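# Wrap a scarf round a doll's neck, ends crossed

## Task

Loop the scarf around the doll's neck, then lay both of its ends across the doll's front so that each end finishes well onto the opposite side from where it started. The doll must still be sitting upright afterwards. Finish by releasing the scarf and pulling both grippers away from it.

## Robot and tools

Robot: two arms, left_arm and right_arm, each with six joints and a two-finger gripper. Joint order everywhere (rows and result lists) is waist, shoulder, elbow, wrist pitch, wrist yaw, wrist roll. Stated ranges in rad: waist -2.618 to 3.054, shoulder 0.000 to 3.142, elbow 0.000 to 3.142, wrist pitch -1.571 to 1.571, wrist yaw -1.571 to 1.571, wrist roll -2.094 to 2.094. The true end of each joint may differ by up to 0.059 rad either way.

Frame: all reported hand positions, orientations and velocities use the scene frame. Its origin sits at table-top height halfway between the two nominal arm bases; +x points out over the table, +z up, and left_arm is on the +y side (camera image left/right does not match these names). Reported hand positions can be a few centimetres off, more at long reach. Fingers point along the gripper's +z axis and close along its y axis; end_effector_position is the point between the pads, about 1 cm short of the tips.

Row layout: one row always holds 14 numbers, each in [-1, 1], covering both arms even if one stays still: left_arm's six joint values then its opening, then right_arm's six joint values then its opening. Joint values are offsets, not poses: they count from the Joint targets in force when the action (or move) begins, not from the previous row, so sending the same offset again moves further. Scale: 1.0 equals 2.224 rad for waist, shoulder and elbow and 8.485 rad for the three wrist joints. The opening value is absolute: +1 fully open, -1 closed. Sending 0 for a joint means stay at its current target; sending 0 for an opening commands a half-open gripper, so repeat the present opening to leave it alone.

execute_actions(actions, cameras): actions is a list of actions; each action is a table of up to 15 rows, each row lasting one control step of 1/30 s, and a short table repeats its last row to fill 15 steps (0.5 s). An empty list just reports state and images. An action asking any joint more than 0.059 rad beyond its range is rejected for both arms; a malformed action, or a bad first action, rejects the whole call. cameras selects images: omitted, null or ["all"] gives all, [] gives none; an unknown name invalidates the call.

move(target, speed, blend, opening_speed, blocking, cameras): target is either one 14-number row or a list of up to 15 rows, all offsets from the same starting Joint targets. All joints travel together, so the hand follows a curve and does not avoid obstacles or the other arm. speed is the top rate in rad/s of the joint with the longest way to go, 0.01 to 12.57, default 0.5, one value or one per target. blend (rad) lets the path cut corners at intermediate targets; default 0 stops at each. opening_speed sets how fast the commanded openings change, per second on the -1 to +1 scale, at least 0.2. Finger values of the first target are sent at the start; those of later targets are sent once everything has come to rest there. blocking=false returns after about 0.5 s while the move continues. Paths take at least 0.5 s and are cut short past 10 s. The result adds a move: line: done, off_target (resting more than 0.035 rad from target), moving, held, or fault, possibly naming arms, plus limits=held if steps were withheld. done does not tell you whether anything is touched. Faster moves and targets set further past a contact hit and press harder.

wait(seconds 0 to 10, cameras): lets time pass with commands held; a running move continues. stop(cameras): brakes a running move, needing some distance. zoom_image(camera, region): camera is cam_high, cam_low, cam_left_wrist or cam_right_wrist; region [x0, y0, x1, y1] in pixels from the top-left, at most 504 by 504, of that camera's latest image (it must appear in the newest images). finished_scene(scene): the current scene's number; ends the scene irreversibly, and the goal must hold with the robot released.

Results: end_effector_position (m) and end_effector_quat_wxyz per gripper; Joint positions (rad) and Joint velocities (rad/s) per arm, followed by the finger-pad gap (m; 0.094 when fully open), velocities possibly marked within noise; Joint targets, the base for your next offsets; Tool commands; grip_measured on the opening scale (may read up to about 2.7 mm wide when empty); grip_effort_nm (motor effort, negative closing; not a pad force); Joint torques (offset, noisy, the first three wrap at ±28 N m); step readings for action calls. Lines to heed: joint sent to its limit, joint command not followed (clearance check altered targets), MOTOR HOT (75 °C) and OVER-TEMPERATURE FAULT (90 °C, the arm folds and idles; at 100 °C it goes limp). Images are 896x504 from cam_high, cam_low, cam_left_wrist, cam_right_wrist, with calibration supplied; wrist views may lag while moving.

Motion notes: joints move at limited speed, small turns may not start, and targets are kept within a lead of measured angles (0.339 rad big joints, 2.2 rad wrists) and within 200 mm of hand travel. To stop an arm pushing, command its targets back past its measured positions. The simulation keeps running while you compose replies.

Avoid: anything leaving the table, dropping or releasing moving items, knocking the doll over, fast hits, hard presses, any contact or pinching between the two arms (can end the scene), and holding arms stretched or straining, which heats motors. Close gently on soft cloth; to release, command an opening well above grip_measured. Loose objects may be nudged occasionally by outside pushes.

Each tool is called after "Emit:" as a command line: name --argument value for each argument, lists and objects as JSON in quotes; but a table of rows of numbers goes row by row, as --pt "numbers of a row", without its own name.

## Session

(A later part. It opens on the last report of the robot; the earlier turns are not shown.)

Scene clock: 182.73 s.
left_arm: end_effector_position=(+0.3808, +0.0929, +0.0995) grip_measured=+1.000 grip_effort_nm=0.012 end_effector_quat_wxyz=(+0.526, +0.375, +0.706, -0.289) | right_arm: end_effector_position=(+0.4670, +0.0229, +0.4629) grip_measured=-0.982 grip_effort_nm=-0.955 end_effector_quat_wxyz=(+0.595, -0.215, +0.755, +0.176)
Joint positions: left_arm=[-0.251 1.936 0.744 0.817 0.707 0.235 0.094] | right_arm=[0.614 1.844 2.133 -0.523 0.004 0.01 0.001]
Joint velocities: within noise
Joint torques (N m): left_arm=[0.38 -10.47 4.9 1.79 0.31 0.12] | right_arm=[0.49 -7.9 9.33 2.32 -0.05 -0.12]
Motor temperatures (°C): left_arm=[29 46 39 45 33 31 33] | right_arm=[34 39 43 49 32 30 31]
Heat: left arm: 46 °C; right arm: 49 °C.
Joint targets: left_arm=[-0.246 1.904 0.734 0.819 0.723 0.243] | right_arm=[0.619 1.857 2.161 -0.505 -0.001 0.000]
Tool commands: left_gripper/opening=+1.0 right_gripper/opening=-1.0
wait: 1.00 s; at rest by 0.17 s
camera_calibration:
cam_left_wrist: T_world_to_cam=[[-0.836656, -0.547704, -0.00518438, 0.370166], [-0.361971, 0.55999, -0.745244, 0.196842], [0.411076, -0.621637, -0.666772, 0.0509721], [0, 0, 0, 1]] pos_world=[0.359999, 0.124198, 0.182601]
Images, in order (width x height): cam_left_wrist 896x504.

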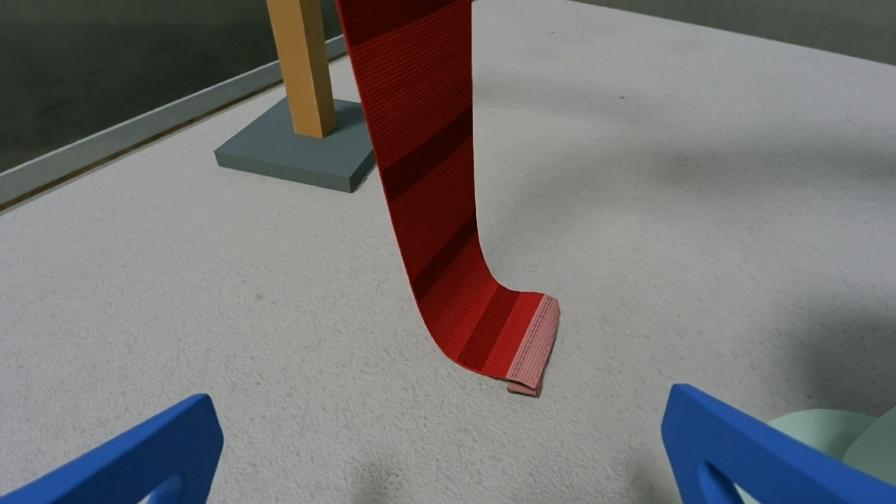

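Emit:
move --target '[-0.085,0.1675,0.2095,-0.0109,-0.0218,-0.0062,1,0,0,0,0,0,0,-1]' --speed 0.25

Scene clock: 195.23 s.
left_arm: end_effector_position=(+0.4488, -0.0024, +0.0831) grip_measured=+1.000 grip_effort_nm=0.012 end_effector_quat_wxyz=(+0.533, +0.390, +0.696, -0.281) | right_arm: end_effector_position=(+0.4670, +0.0229, +0.4630) grip_measured=-0.982 grip_effort_nm=-0.955 end_effector_quat_wxyz=(+0.595, -0.215, +0.755, +0.176)
Joint positions: left_arm=[-0.429 2.246 1.178 0.743 0.546 0.198 0.094] | right_arm=[0.614 1.844 2.133 -0.523 0.004 0.01 0.001]
Joint velocities: within noise
Joint torques (N m): left_arm=[-0.5 -8.73 8.38 1.72 0.07 -0.06] | right_arm=[0.49 -7.88 9.35 2.31 -0.06 -0.12]
Motor temperatures (°C): left_arm=[29 49 38 45 33 31 33] | right_arm=[34 41 44 49 32 30 31]
Heat: left arm: 49 °C; right arm: 49 °C.
Joint targets: left_arm=[-0.435 2.276 1.200 0.726 0.538 0.190] | right_arm=[0.619 1.857 2.161 -0.505 -0.001 0.000]
move: done
camera_calibration:
cam_left_wrist: T_world_to_cam=[[-0.844601, -0.533579, -0.0440741, 0.381529], [-0.325935, 0.577735, -0.748324, 0.2467], [0.424753, -0.61767, -0.661868, -0.0536533], [0, 0, 0, 1]] pos_world=[0.425438, 0.0279088, 0.165916]
cam_right_wrist: T_world_to_cam=[[0.539551, -0.841125, -0.037342, -0.21147], [-0.534013, -0.307587, -0.787541, 0.660916], [0.650934, 0.444859, -0.61513, 0.0568321], [0, 0, 0, 1]] pos_world=[0.430043, 0.000133561, 0.547561]

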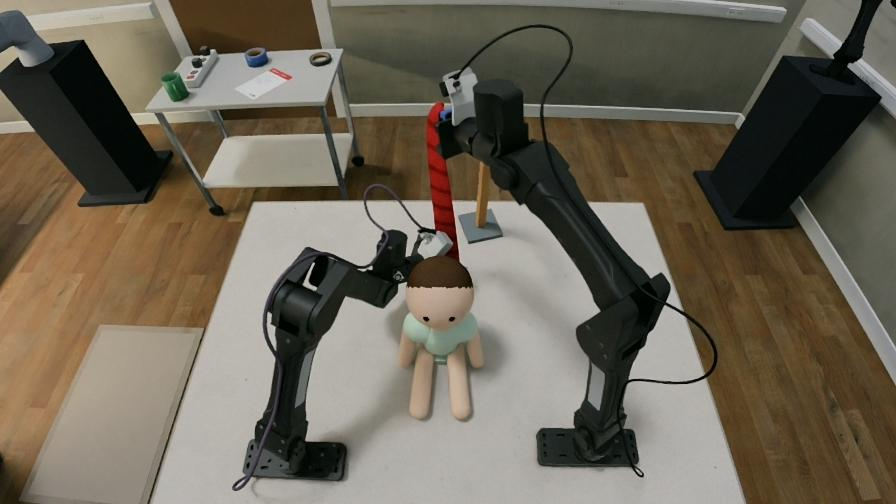

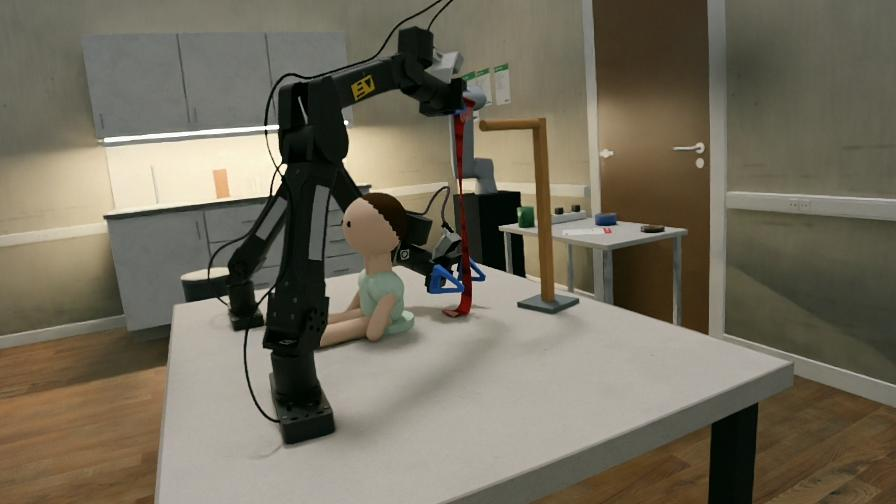

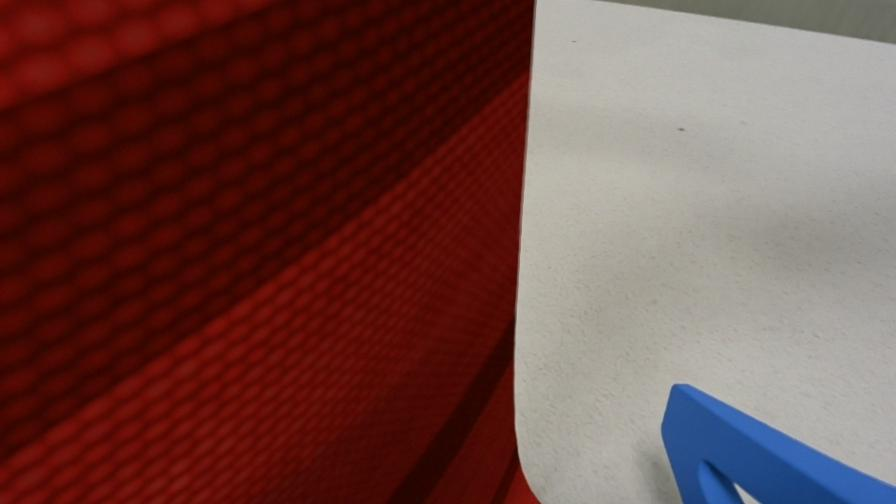

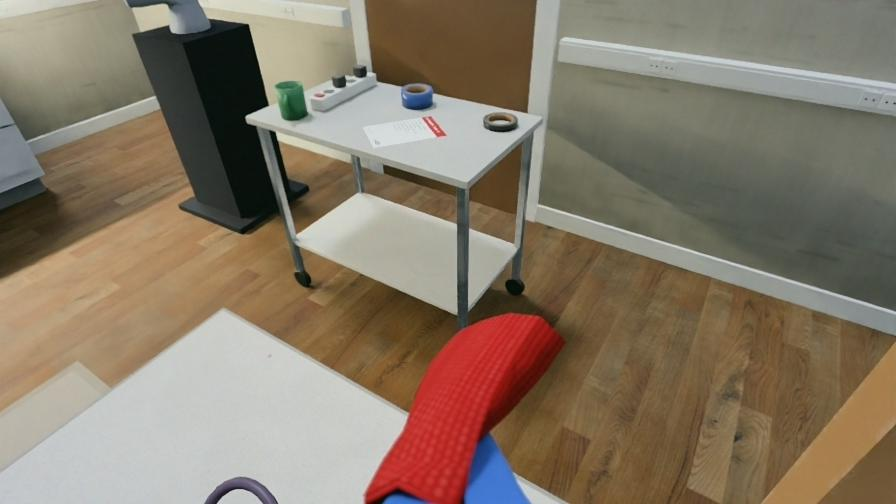

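Emit:
move --target '[0,0,0,0,0,0,-1,0,0,0,0,0,0,-1]' --opening_speed 0.8 --cameras '["cam_left_wrist","cam_low"]'

Emit:
zoom_image --camera "cam_low" --region '[340, 190, 540, 340]'

Scene clock: 201.60 s.
left_arm: end_effector_position=(+0.4489, -0.0022, +0.0828) grip_measured=-0.990 grip_effort_nm=-0.540 end_effector_quat_wxyz=(+0.533, +0.389, +0.697, -0.281) | right_arm: end_effector_position=(+0.4670, +0.0229, +0.4630) grip_measured=-0.982 grip_effort_nm=-0.950 end_effector_quat_wxyz=(+0.595, -0.215, +0.755, +0.176)
Joint positions: left_arm=[-0.429 2.246 1.178 0.742 0.544 0.197 0] | right_arm=[0.614 1.844 2.133 -0.523 0.004 0.01 0.001]
Joint velocities: within noise
Joint torques (N m): left_arm=[-0.47 -8.53 8.29 1.71 0.06 0] | right_arm=[0.5 -7.91 9.33 2.31 -0.05 -0.12]
Motor temperatures (°C): left_arm=[29 49 38 45 33 31 33] | right_arm=[34 41 44 50 32 30 31]
Heat: left arm: 49 °C; right arm: 50 °C.
Joint targets: left_arm=[-0.435 2.276 1.200 0.726 0.538 0.190] | right_arm=[0.619 1.857 2.161 -0.505 -0.001 0.000]
move: done
camera_calibration:
cam_left_wrist: T_world_to_cam=[[-0.843871, -0.534879, -0.0422588, 0.381252], [-0.328427, 0.577222, -0.74763, 0.247547], [0.424284, -0.617024, -0.66277, -0.0535205], [0, 0, 0, 1]] pos_world=[0.425736, 0.0280107, 0.165713]
Images, in order (width x height): cam_low 896x504, cam_left_wrist 896x504.

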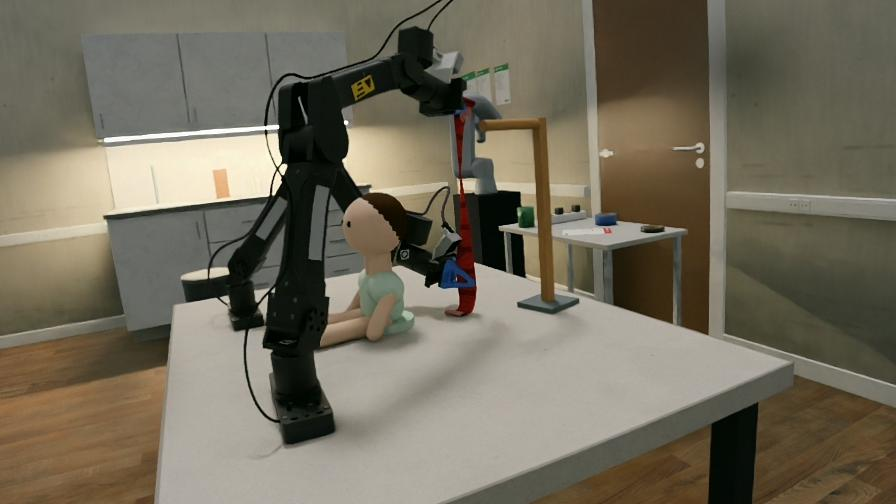

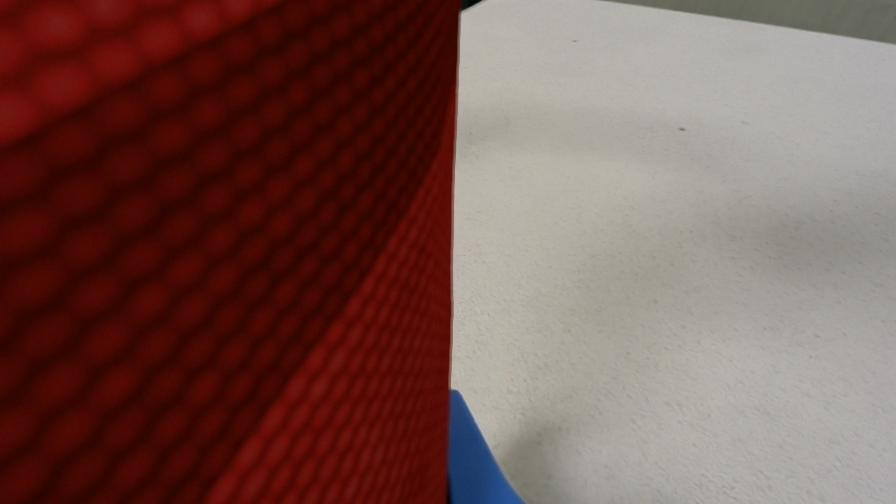

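Scaled by 2.520 from the camera's 896x504 image, which has a finer 1280x720 frame.

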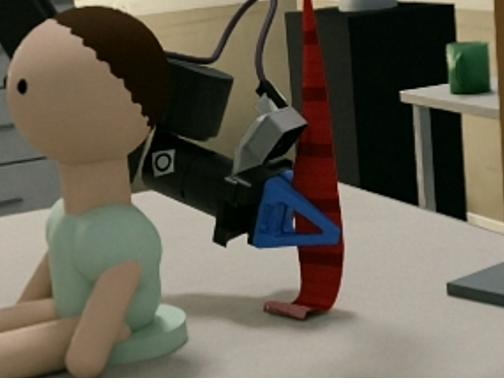

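Emit:
move --pt "0 0 0 0 0 0 -1 -0.0018 -0.2446 -0.3462 0.0268 0 0 -1" --pt "0 0 0 0 0 0 -1 -0.1317 -0.366 -0.5283 0.0427 0 0 -1" --pt "-0.0324 -0.3372 -0.1637 -0.0278 -0.1221 -0.0337 -1 -0.0787 -0.2163 -0.674 0.1201 0.0507 0.01 -1" --speed 0.4

Scene clock: 230.23 s.
left_arm: end_effector_position=(+0.4195, +0.1682, +0.2429) grip_measured=-0.990 grip_effort_nm=-0.545 end_effector_quat_wxyz=(+0.644, +0.002, +0.765, +0.000) | right_arm: end_effector_position=(+0.4194, -0.1787, +0.2391) grip_measured=-0.982 grip_effort_nm=-0.950 end_effector_quat_wxyz=(+0.639, +0.010, +0.769, -0.014)
Joint positions: left_arm=[-0.498 1.55 0.853 0.505 -0.484 -0.087 0] | right_arm=[0.439 1.366 0.668 0.497 0.42 0.074 0.001]
Joint velocities: within noise
Joint torques (N m): left_arm=[-0.76 -8.31 6.65 1.78 -0.2 -0.05] | right_arm=[0.49 -4.05 6.67 2.25 0.13 0.11]
Motor temperatures (°C): left_arm=[29 52 37 46 33 31 33] | right_arm=[33 41 44 51 32 30 31]
Heat: left arm: 52 °C; right arm: 51 °C.
Joint targets: left_arm=[-0.507 1.526 0.836 0.490 -0.498 -0.096] | right_arm=[0.444 1.376 0.662 0.514 0.430 0.085]
move: done
camera_calibration:
cam_left_wrist: T_world_to_cam=[[-0.00607135, -0.999708, -0.0234066, 0.176465], [-0.57877, 0.0226011, -0.815178, 0.473916], [0.815468, 0.0085978, -0.578738, -0.119569], [0, 0, 0, 1]] pos_world=[0.372864, 0.166731, 0.321257]
cam_right_wrist: T_world_to_cam=[[-0.0237035, -0.999536, -0.0191286, -0.160224], [-0.575446, 0.0292877, -0.817315, 0.481704], [0.817496, -0.00836576, -0.575873, -0.12043], [0, 0, 0, 1]] pos_world=[0.371848, -0.175265, 0.321287]

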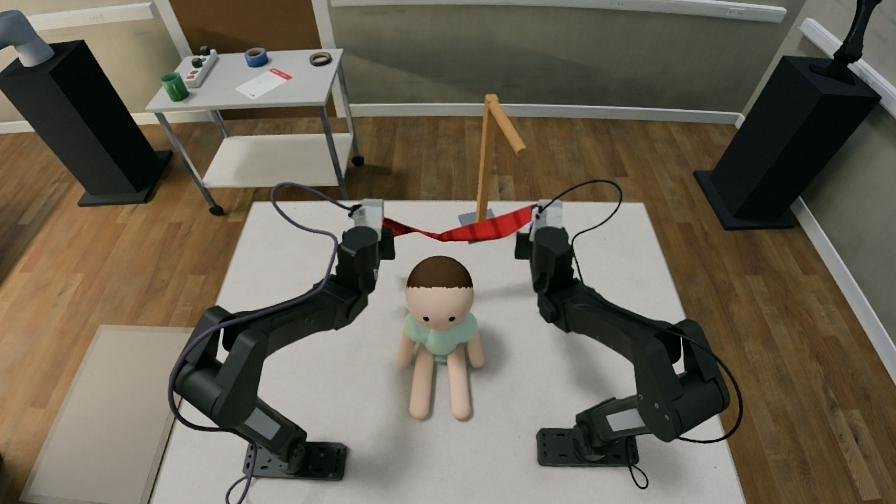

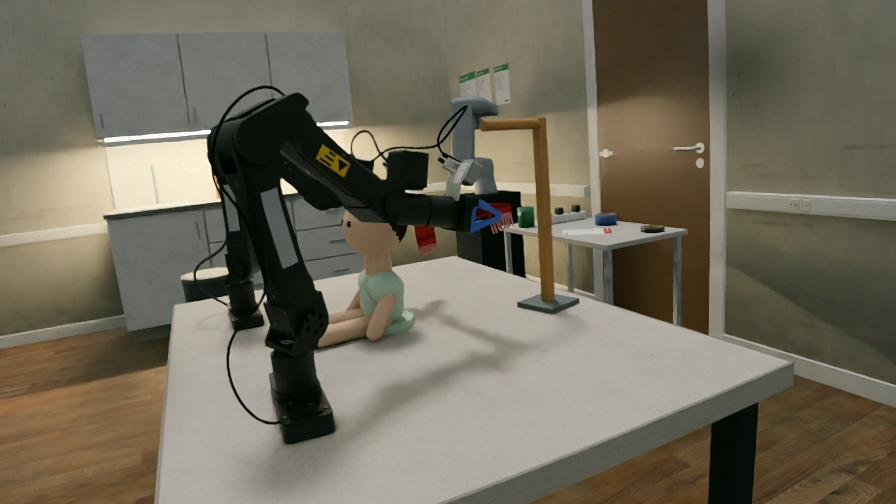

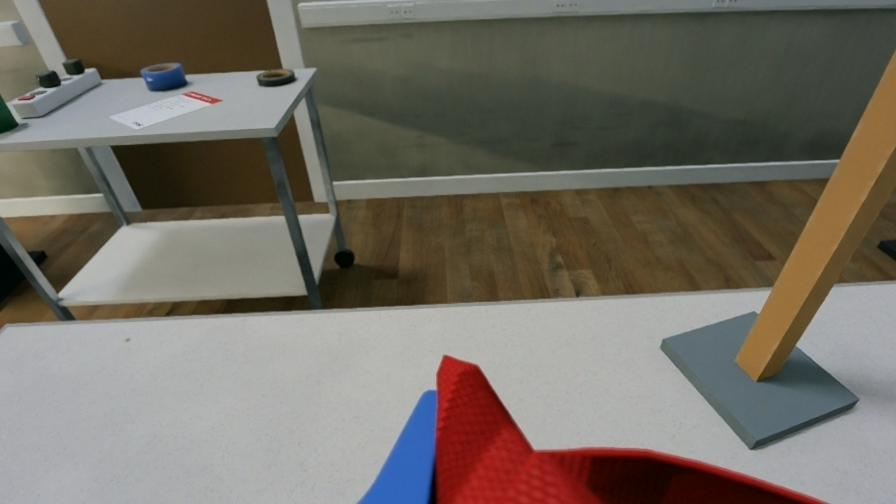

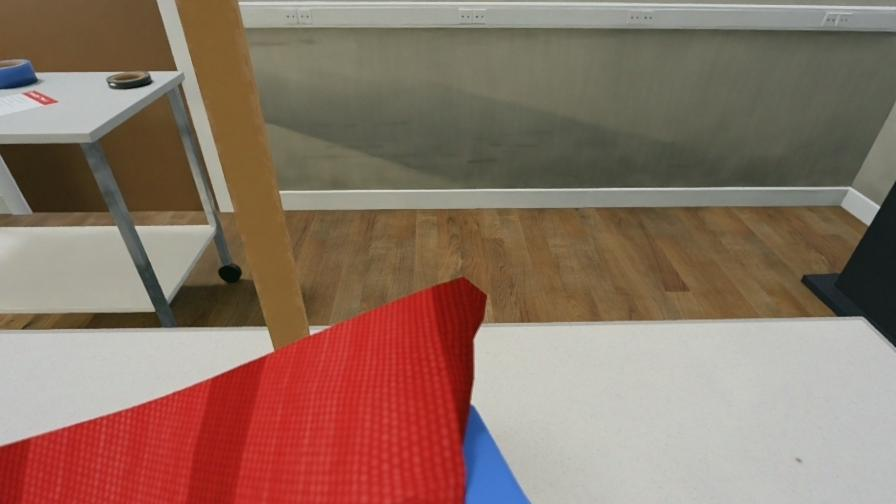

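Emit:
move --target '[0,0.0463,-0.0461,0.0242,0,0,-1,0,0.0479,-0.0438,0.024,0,0,-1]' --speed 0.3 --cameras '["cam_high","cam_low"]'

Emit:
zoom_image --camera "cam_low" --region '[320, 180, 520, 330]'

Emit:
zoom_image --camera "cam_high" --region '[340, 180, 580, 360]'

Scene clock: 244.60 s.
left_arm: end_effector_position=(+0.4152, +0.1708, +0.2090) grip_measured=-0.990 grip_effort_nm=-0.535 end_effector_quat_wxyz=(+0.649, -0.001, +0.760, -0.002) | right_arm: end_effector_position=(+0.4196, -0.1788, +0.1999) grip_measured=-0.982 grip_effort_nm=-0.955 end_effector_quat_wxyz=(+0.639, +0.010, +0.769, -0.014)
Joint positions: left_arm=[-0.498 1.614 0.745 0.691 -0.486 -0.088 0] | right_arm=[0.439 1.472 0.57 0.7 0.421 0.074 0.001]
Joint velocities: within noise
Joint torques (N m): left_arm=[-0.73 -5.46 6.56 1.94 -0.19 -0.06] | right_arm=[0.49 -4.31 6.09 2.22 0.12 0.11]
Motor temperatures (°C): left_arm=[29 51 37 47 33 31 33] | right_arm=[33 39 42 51 32 30 31]
Heat: left arm: 51 °C; right arm: 51 °C.
Joint targets: left_arm=[-0.507 1.629 0.734 0.696 -0.498 -0.096] | right_arm=[0.444 1.482 0.564 0.717 0.430 0.085]
move: done
Images, in order (width x height): cam_high 896x504, cam_low 896x504.

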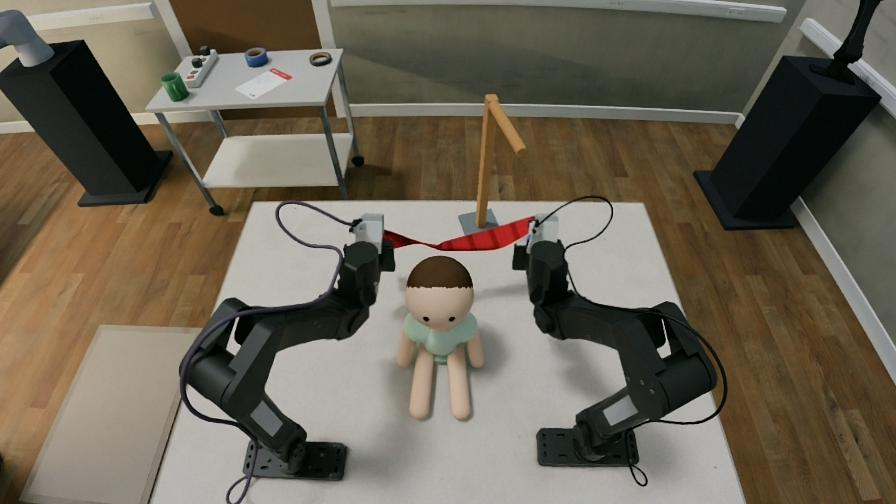

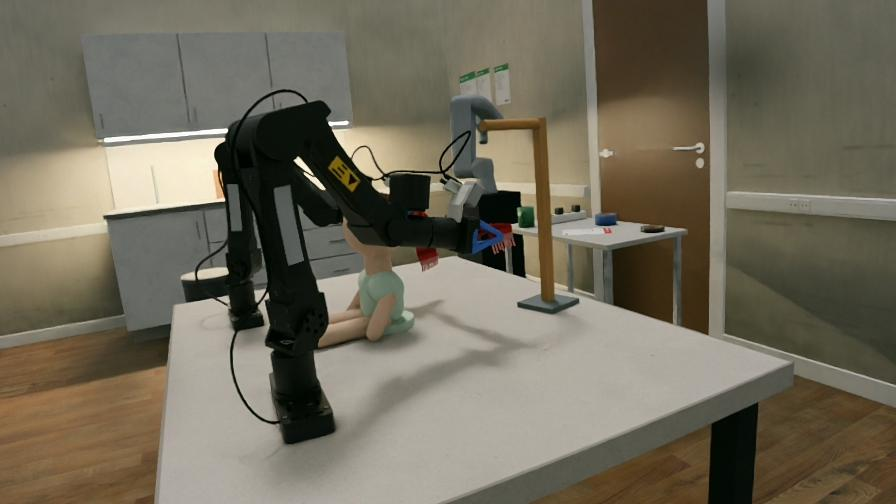

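Scaled by 2.520 from the camera's 896x504 image, which has a finer 1280x720 frame.

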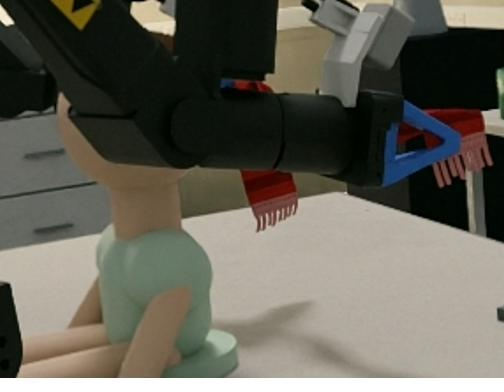

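Scaled by 2.100 from the camera's 896x504 image, which has a finer 1280x720 frame.

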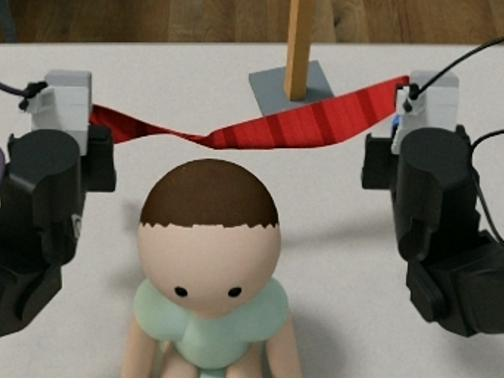

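Emit:
move --pt "0 0.0337 -0.0207 0.0141 0 0 -1 0 0.0414 -0.0207 0.0164 0 0 -1" --pt "-0.1578 -0.1553 -0.1942 0.01 -0.0412 -0.0067 -1 0.1183 -0.1782 -0.1612 -0.0044 0.0315 0.0051 -1" --speed 0.3

Emit:
zoom_image --camera "cam_high" --region '[340, 220, 560, 430]'

Emit:
zoom_image --camera "cam_low" --region '[320, 180, 520, 330]'

Scene clock: 260.60 s.
left_arm: end_effector_position=(+0.2831, +0.1617, +0.1807) grip_measured=-0.990 grip_effort_nm=-0.540 end_effector_quat_wxyz=(+0.660, +0.001, +0.751, -0.002) | right_arm: end_effector_position=(+0.3137, -0.1760, +0.1800) grip_measured=-0.982 grip_effort_nm=-0.950 end_effector_quat_wxyz=(+0.650, +0.011, +0.760, -0.017)
Joint positions: left_arm=[-0.851 1.303 0.315 0.797 -0.833 -0.145 0] | right_arm=[0.701 1.104 0.213 0.689 0.686 0.117 0.001]
Joint velocities: within noise
Joint torques (N m): left_arm=[-0.58 -4.51 5.76 1.64 -0.29 -0.07] | right_arm=[0.5 -3.36 5.9 1.85 0.16 0.11]
Motor temperatures (°C): left_arm=[29 47 37 49 33 31 33] | right_arm=[33 39 42 52 32 30 31]
Heat: left arm: 49 °C; right arm: 52 °C.
Joint targets: left_arm=[-0.858 1.284 0.302 0.781 -0.848 -0.153] | right_arm=[0.707 1.086 0.206 0.680 0.697 0.128]
move: done
camera_calibration:
cam_left_wrist: T_world_to_cam=[[-0.00713441, -0.999803, -0.0185096, 0.167108], [-0.544318, 0.0194104, -0.838654, 0.339413], [0.838848, 0.00409182, -0.54435, -0.0563743], [0, 0, 0, 1]] pos_world=[0.233231, 0.160718, 0.257056]
cam_right_wrist: T_world_to_cam=[[-0.0286394, -0.99946, -0.0161043, -0.160125], [-0.552231, 0.0292491, -0.833178, 0.368131], [0.833199, -0.0149685, -0.55277, -0.0782859], [0, 0, 0, 1]] pos_world=[0.263935, -0.171978, 0.260866]

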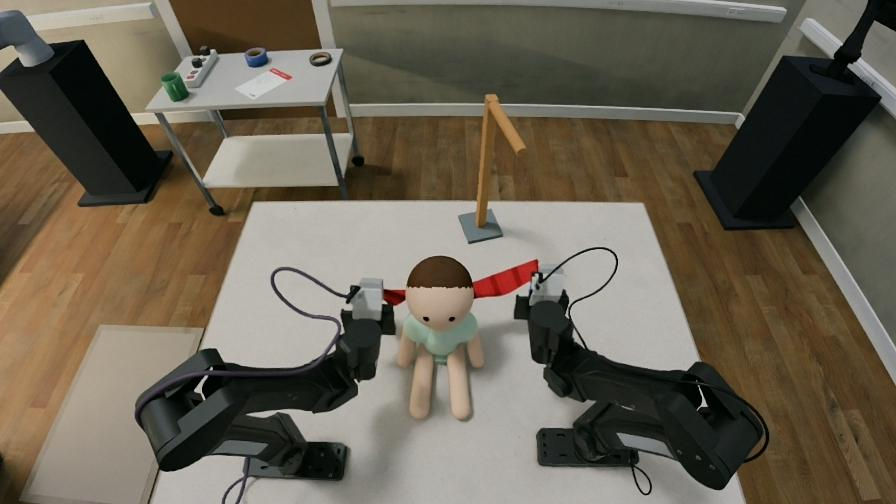

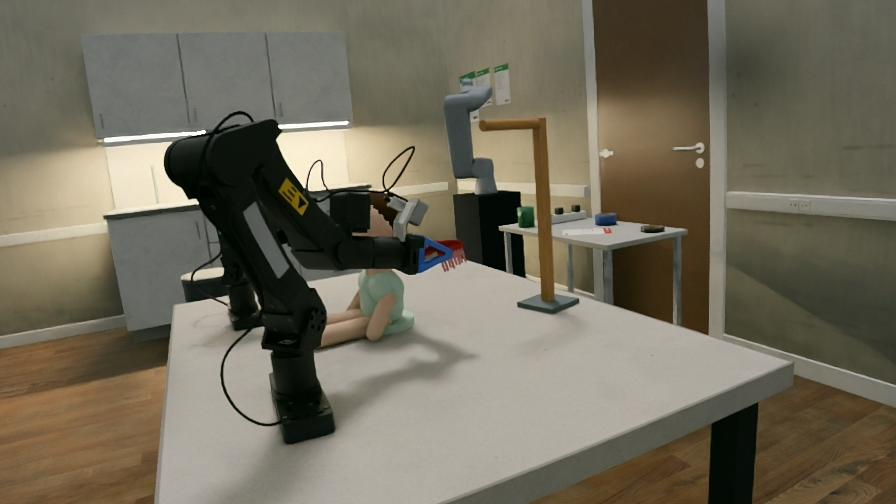

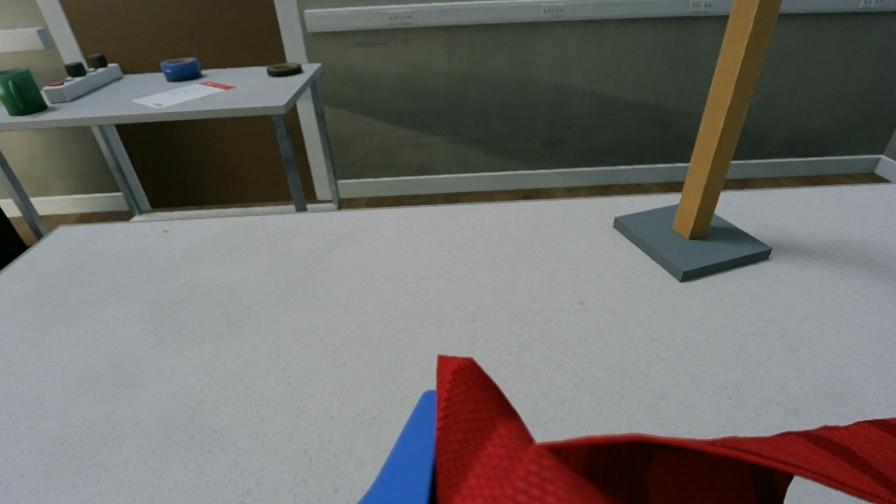

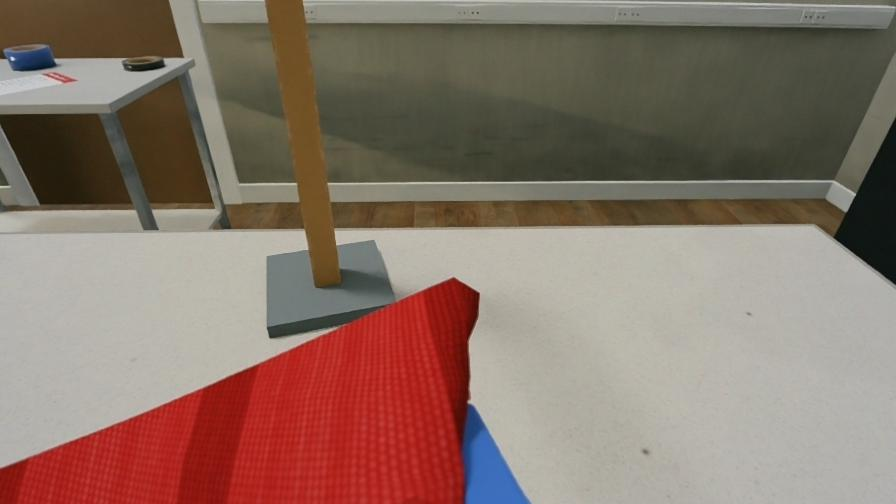

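Scaled by 2.291 from the camera's 896x504 image, which has a finer 1280x720 frame.

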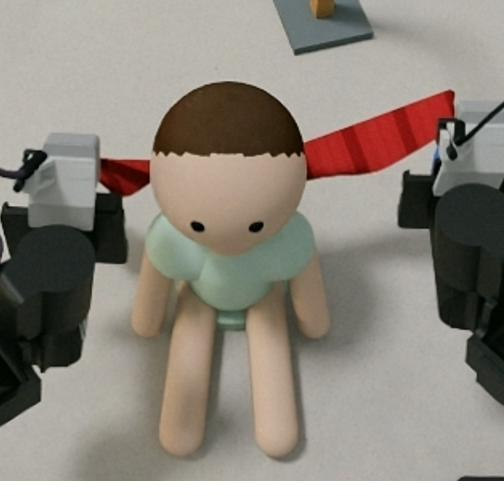

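Scaled by 2.520 from the camera's 896x504 image, which has a finer 1280x720 frame.

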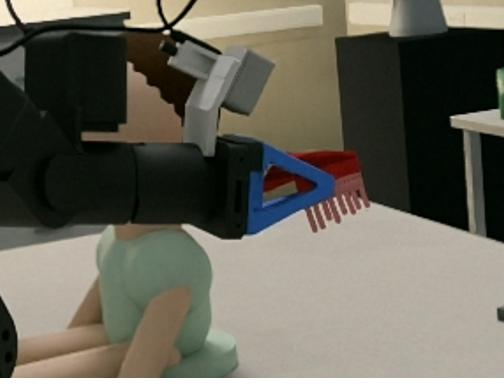

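Emit:
move --pt "-0.1425 -0.1924 -0.0144 -0.0701 0.0999 0.018 -1 0 0 0 0 0 0 -1" --pt "-0.1425 0.1704 0.1389 -0.027 0.0999 0.018 -1 0 0 0 0 0 0 -1" --speed 0.35

Emit:
zoom_image --camera "cam_high" --region '[360, 240, 580, 430]'

Emit:
zoom_image --camera "cam_low" --region '[290, 190, 490, 360]'

Scene clock: 279.70 s.
left_arm: end_effector_position=(+0.1441, -0.0766, +0.0907) grip_measured=-0.990 grip_effort_nm=-0.540 end_effector_quat_wxyz=(+0.424, +0.468, +0.726, -0.273) | right_arm: end_effector_position=(+0.3136, -0.1762, +0.1797) grip_measured=-0.982 grip_effort_nm=-0.950 end_effector_quat_wxyz=(+0.649, +0.011, +0.760, -0.017)
Joint positions: left_arm=[-1.165 1.646 0.586 0.546 -0.014 -0.008 0] | right_arm=[0.701 1.104 0.213 0.687 0.687 0.118 0.001]
Joint velocities: within noise
Joint torques (N m): left_arm=[-0.69 -4.78 8.75 1.9 0.15 0.11] | right_arm=[0.51 -3.33 5.91 1.86 0.15 0.11]
Motor temperatures (°C): left_arm=[29 45 37 47 33 31 33] | right_arm=[33 39 41 51 32 30 31]
Heat: left arm: 47 °C; right arm: 51 °C.
Joint targets: left_arm=[-1.175 1.663 0.611 0.552 0.000 0.000] | right_arm=[0.707 1.086 0.206 0.680 0.697 0.128]
move: done
camera_calibration:
cam_left_wrist: T_world_to_cam=[[-0.914826, -0.403425, -0.0184569, 0.102609], [-0.321187, 0.754522, -0.572307, 0.192815], [0.244809, -0.517633, -0.819832, 0.082837], [0, 0, 0, 1]] pos_world=[0.13552, -0.061209, 0.180156]
cam_right_wrist: T_world_to_cam=[[-0.0294513, -0.999453, -0.0150762, -0.160184], [-0.553419, 0.0288642, -0.832403, 0.367923], [0.832382, -0.0161719, -0.553966, -0.0781357], [0, 0, 0, 1]] pos_world=[0.263937, -0.17198, 0.260561]

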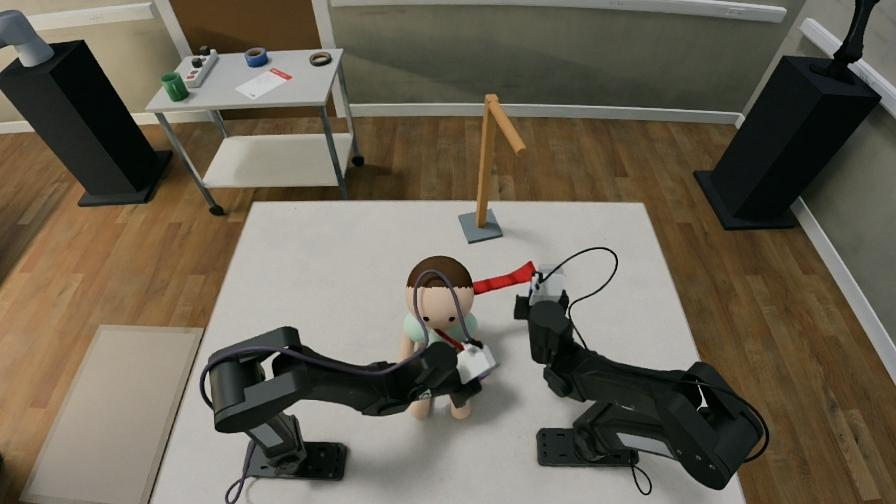

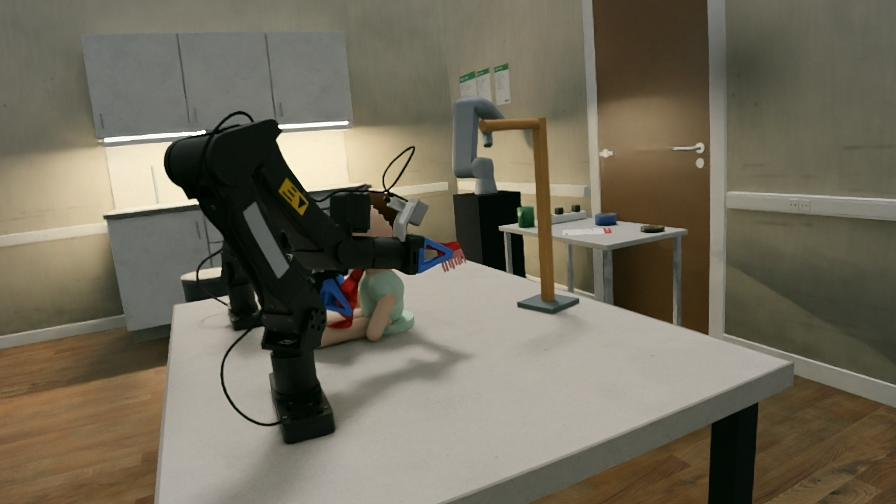

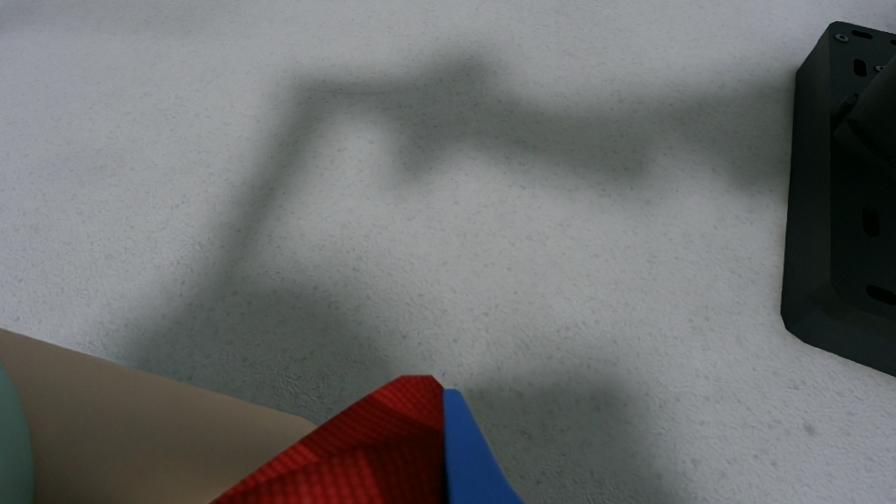

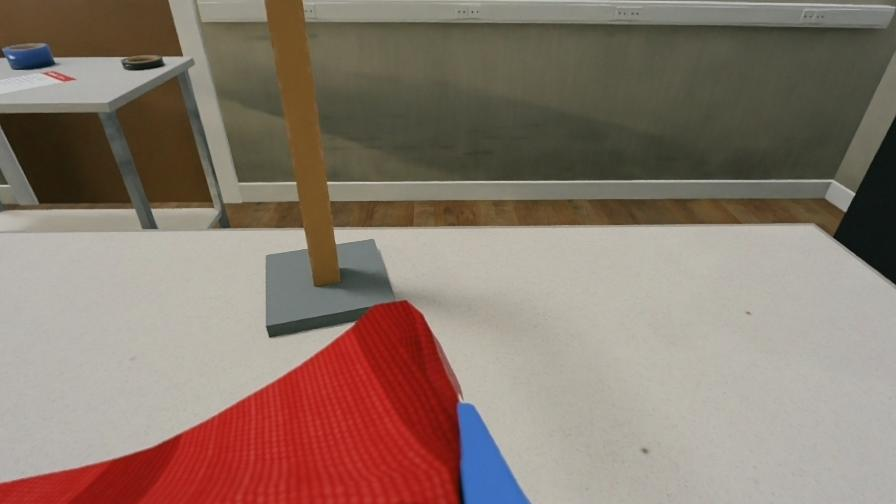

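Scaled by 2.291 from the camera's 896x504 image, which has a finer 1280x720 frame.

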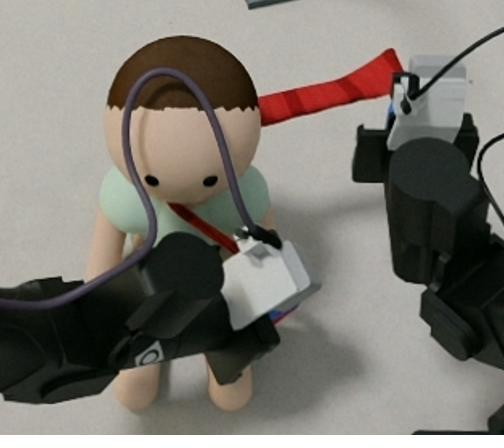

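Scaled by 2.520 from the camera's 896x504 image, which has a finer 1280x720 frame.

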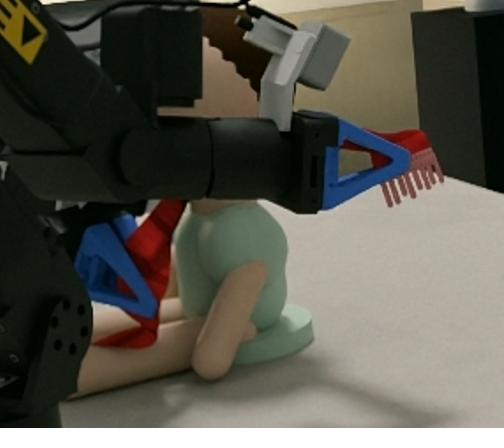

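Emit:
move --pt "0 0 0 0 0 0 -0.25 0 0 0 0 0 0 -1" --pt "0 -0.3628 -0.1533 -0.0431 0 0 -0.25 0 0 0 0 0 0 -1" --pt "0.52 -0.33 -0.14 -0.0433 0 0 -0.25 0 0 0 0 0 0 -1" --speed '[0.4,0.4,0.8]' --opening_speed 0.6

Emit:
zoom_image --camera "cam_high" --region '[360, 240, 580, 430]'

Emit:
zoom_image --camera "cam_low" --region '[290, 190, 490, 360]'

Scene clock: 294.27 s.
left_arm: end_effector_position=(+0.2887, +0.3096, +0.1405) grip_measured=-0.252 grip_effort_nm=0.105 end_effector_quat_wxyz=(+0.535, +0.006, +0.845, -0.006) | right_arm: end_effector_position=(+0.3136, -0.1762, +0.1797) grip_measured=-0.982 grip_effort_nm=-0.950 end_effector_quat_wxyz=(+0.649, +0.011, +0.760, -0.017)
Joint positions: left_arm=[-0.025 0.924 0.285 0.198 -0.003 -0.006 0.035] | right_arm=[0.701 1.104 0.213 0.687 0.687 0.118 0.001]
Joint velocities: within noise
Joint torques (N m): left_arm=[0.49 -0.83 9.13 1.78 0.05 0.1] | right_arm=[0.5 -3.36 5.9 1.86 0.15 0.11]
Motor temperatures (°C): left_arm=[29 44 39 47 33 31 33] | right_arm=[33 39 41 51 32 30 31]
Heat: left arm: 47 °C; right arm: 51 °C.
Joint targets: left_arm=[-0.018 0.929 0.299 0.184 0.000 0.000] | right_arm=[0.707 1.086 0.206 0.680 0.697 0.128]
move: done
camera_calibration:
cam_left_wrist: T_world_to_cam=[[-0.0246326, -0.99959, -0.0146049, 0.318723], [-0.775893, 0.0283283, -0.630228, 0.340573], [0.630384, -0.00419233, -0.776273, 0.0118374], [0, 0, 0, 1]] pos_world=[0.264637, 0.308994, 0.228483]
cam_right_wrist: T_world_to_cam=[[-0.0294513, -0.999453, -0.0150762, -0.160184], [-0.553419, 0.0288642, -0.832403, 0.367923], [0.832382, -0.0161719, -0.553966, -0.0781357], [0, 0, 0, 1]] pos_world=[0.263937, -0.17198, 0.260561]

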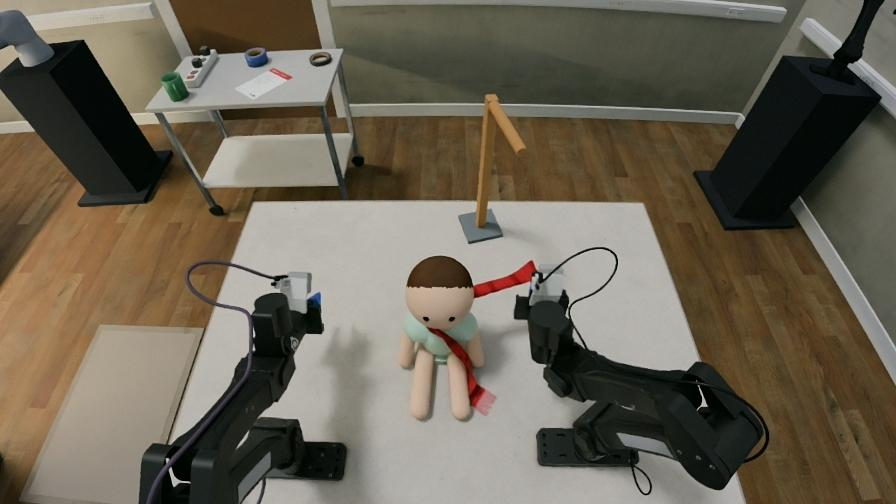

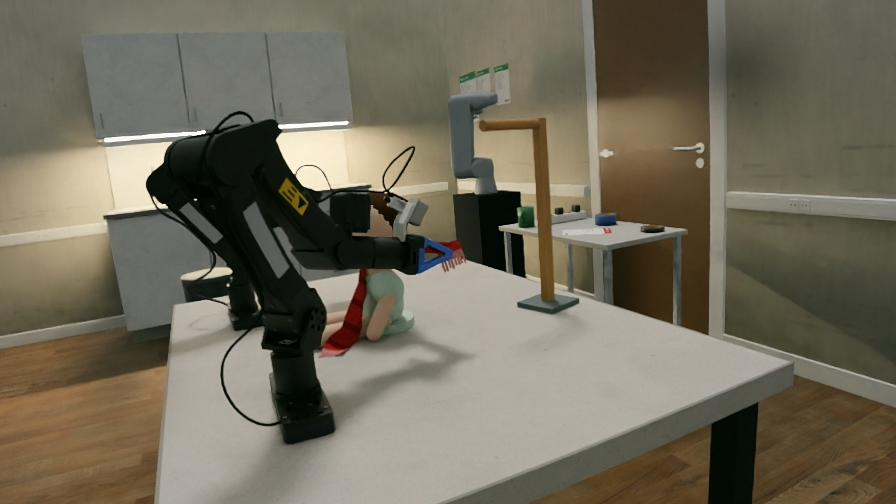

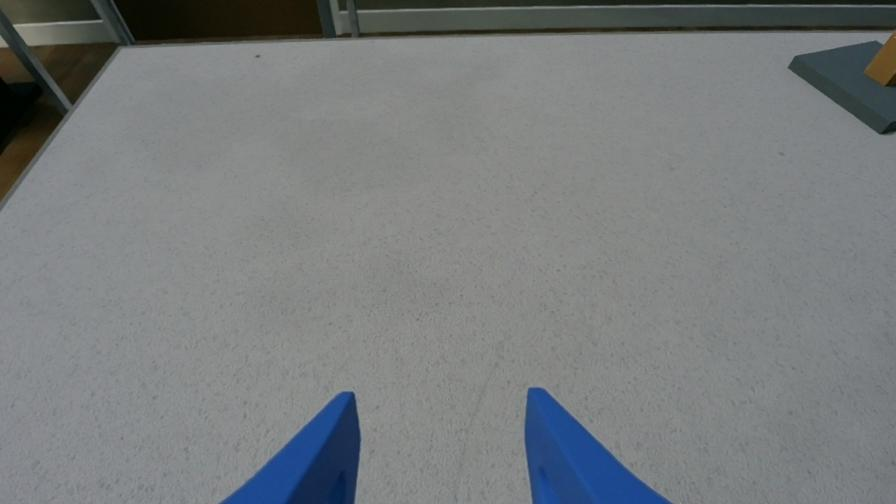

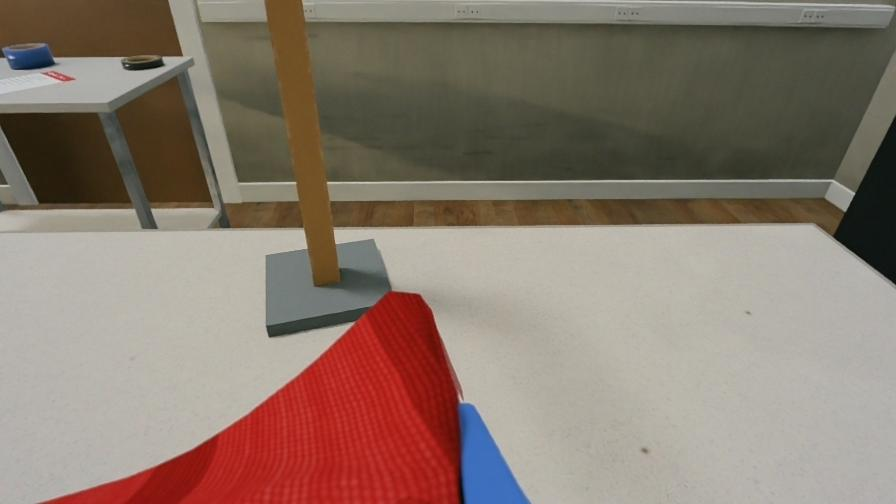

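Scaled by 2.291 from the camera's 896x504 image, which has a finer 1280x720 frame.

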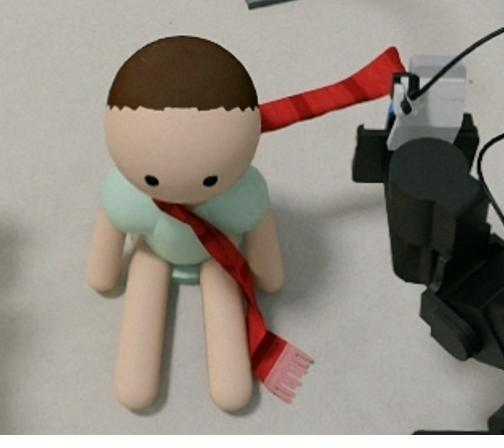

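Scaled by 2.520 from the camera's 896x504 image, which has a finer 1280x720 frame.

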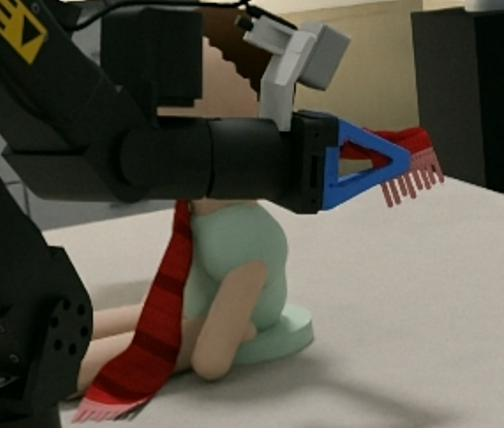

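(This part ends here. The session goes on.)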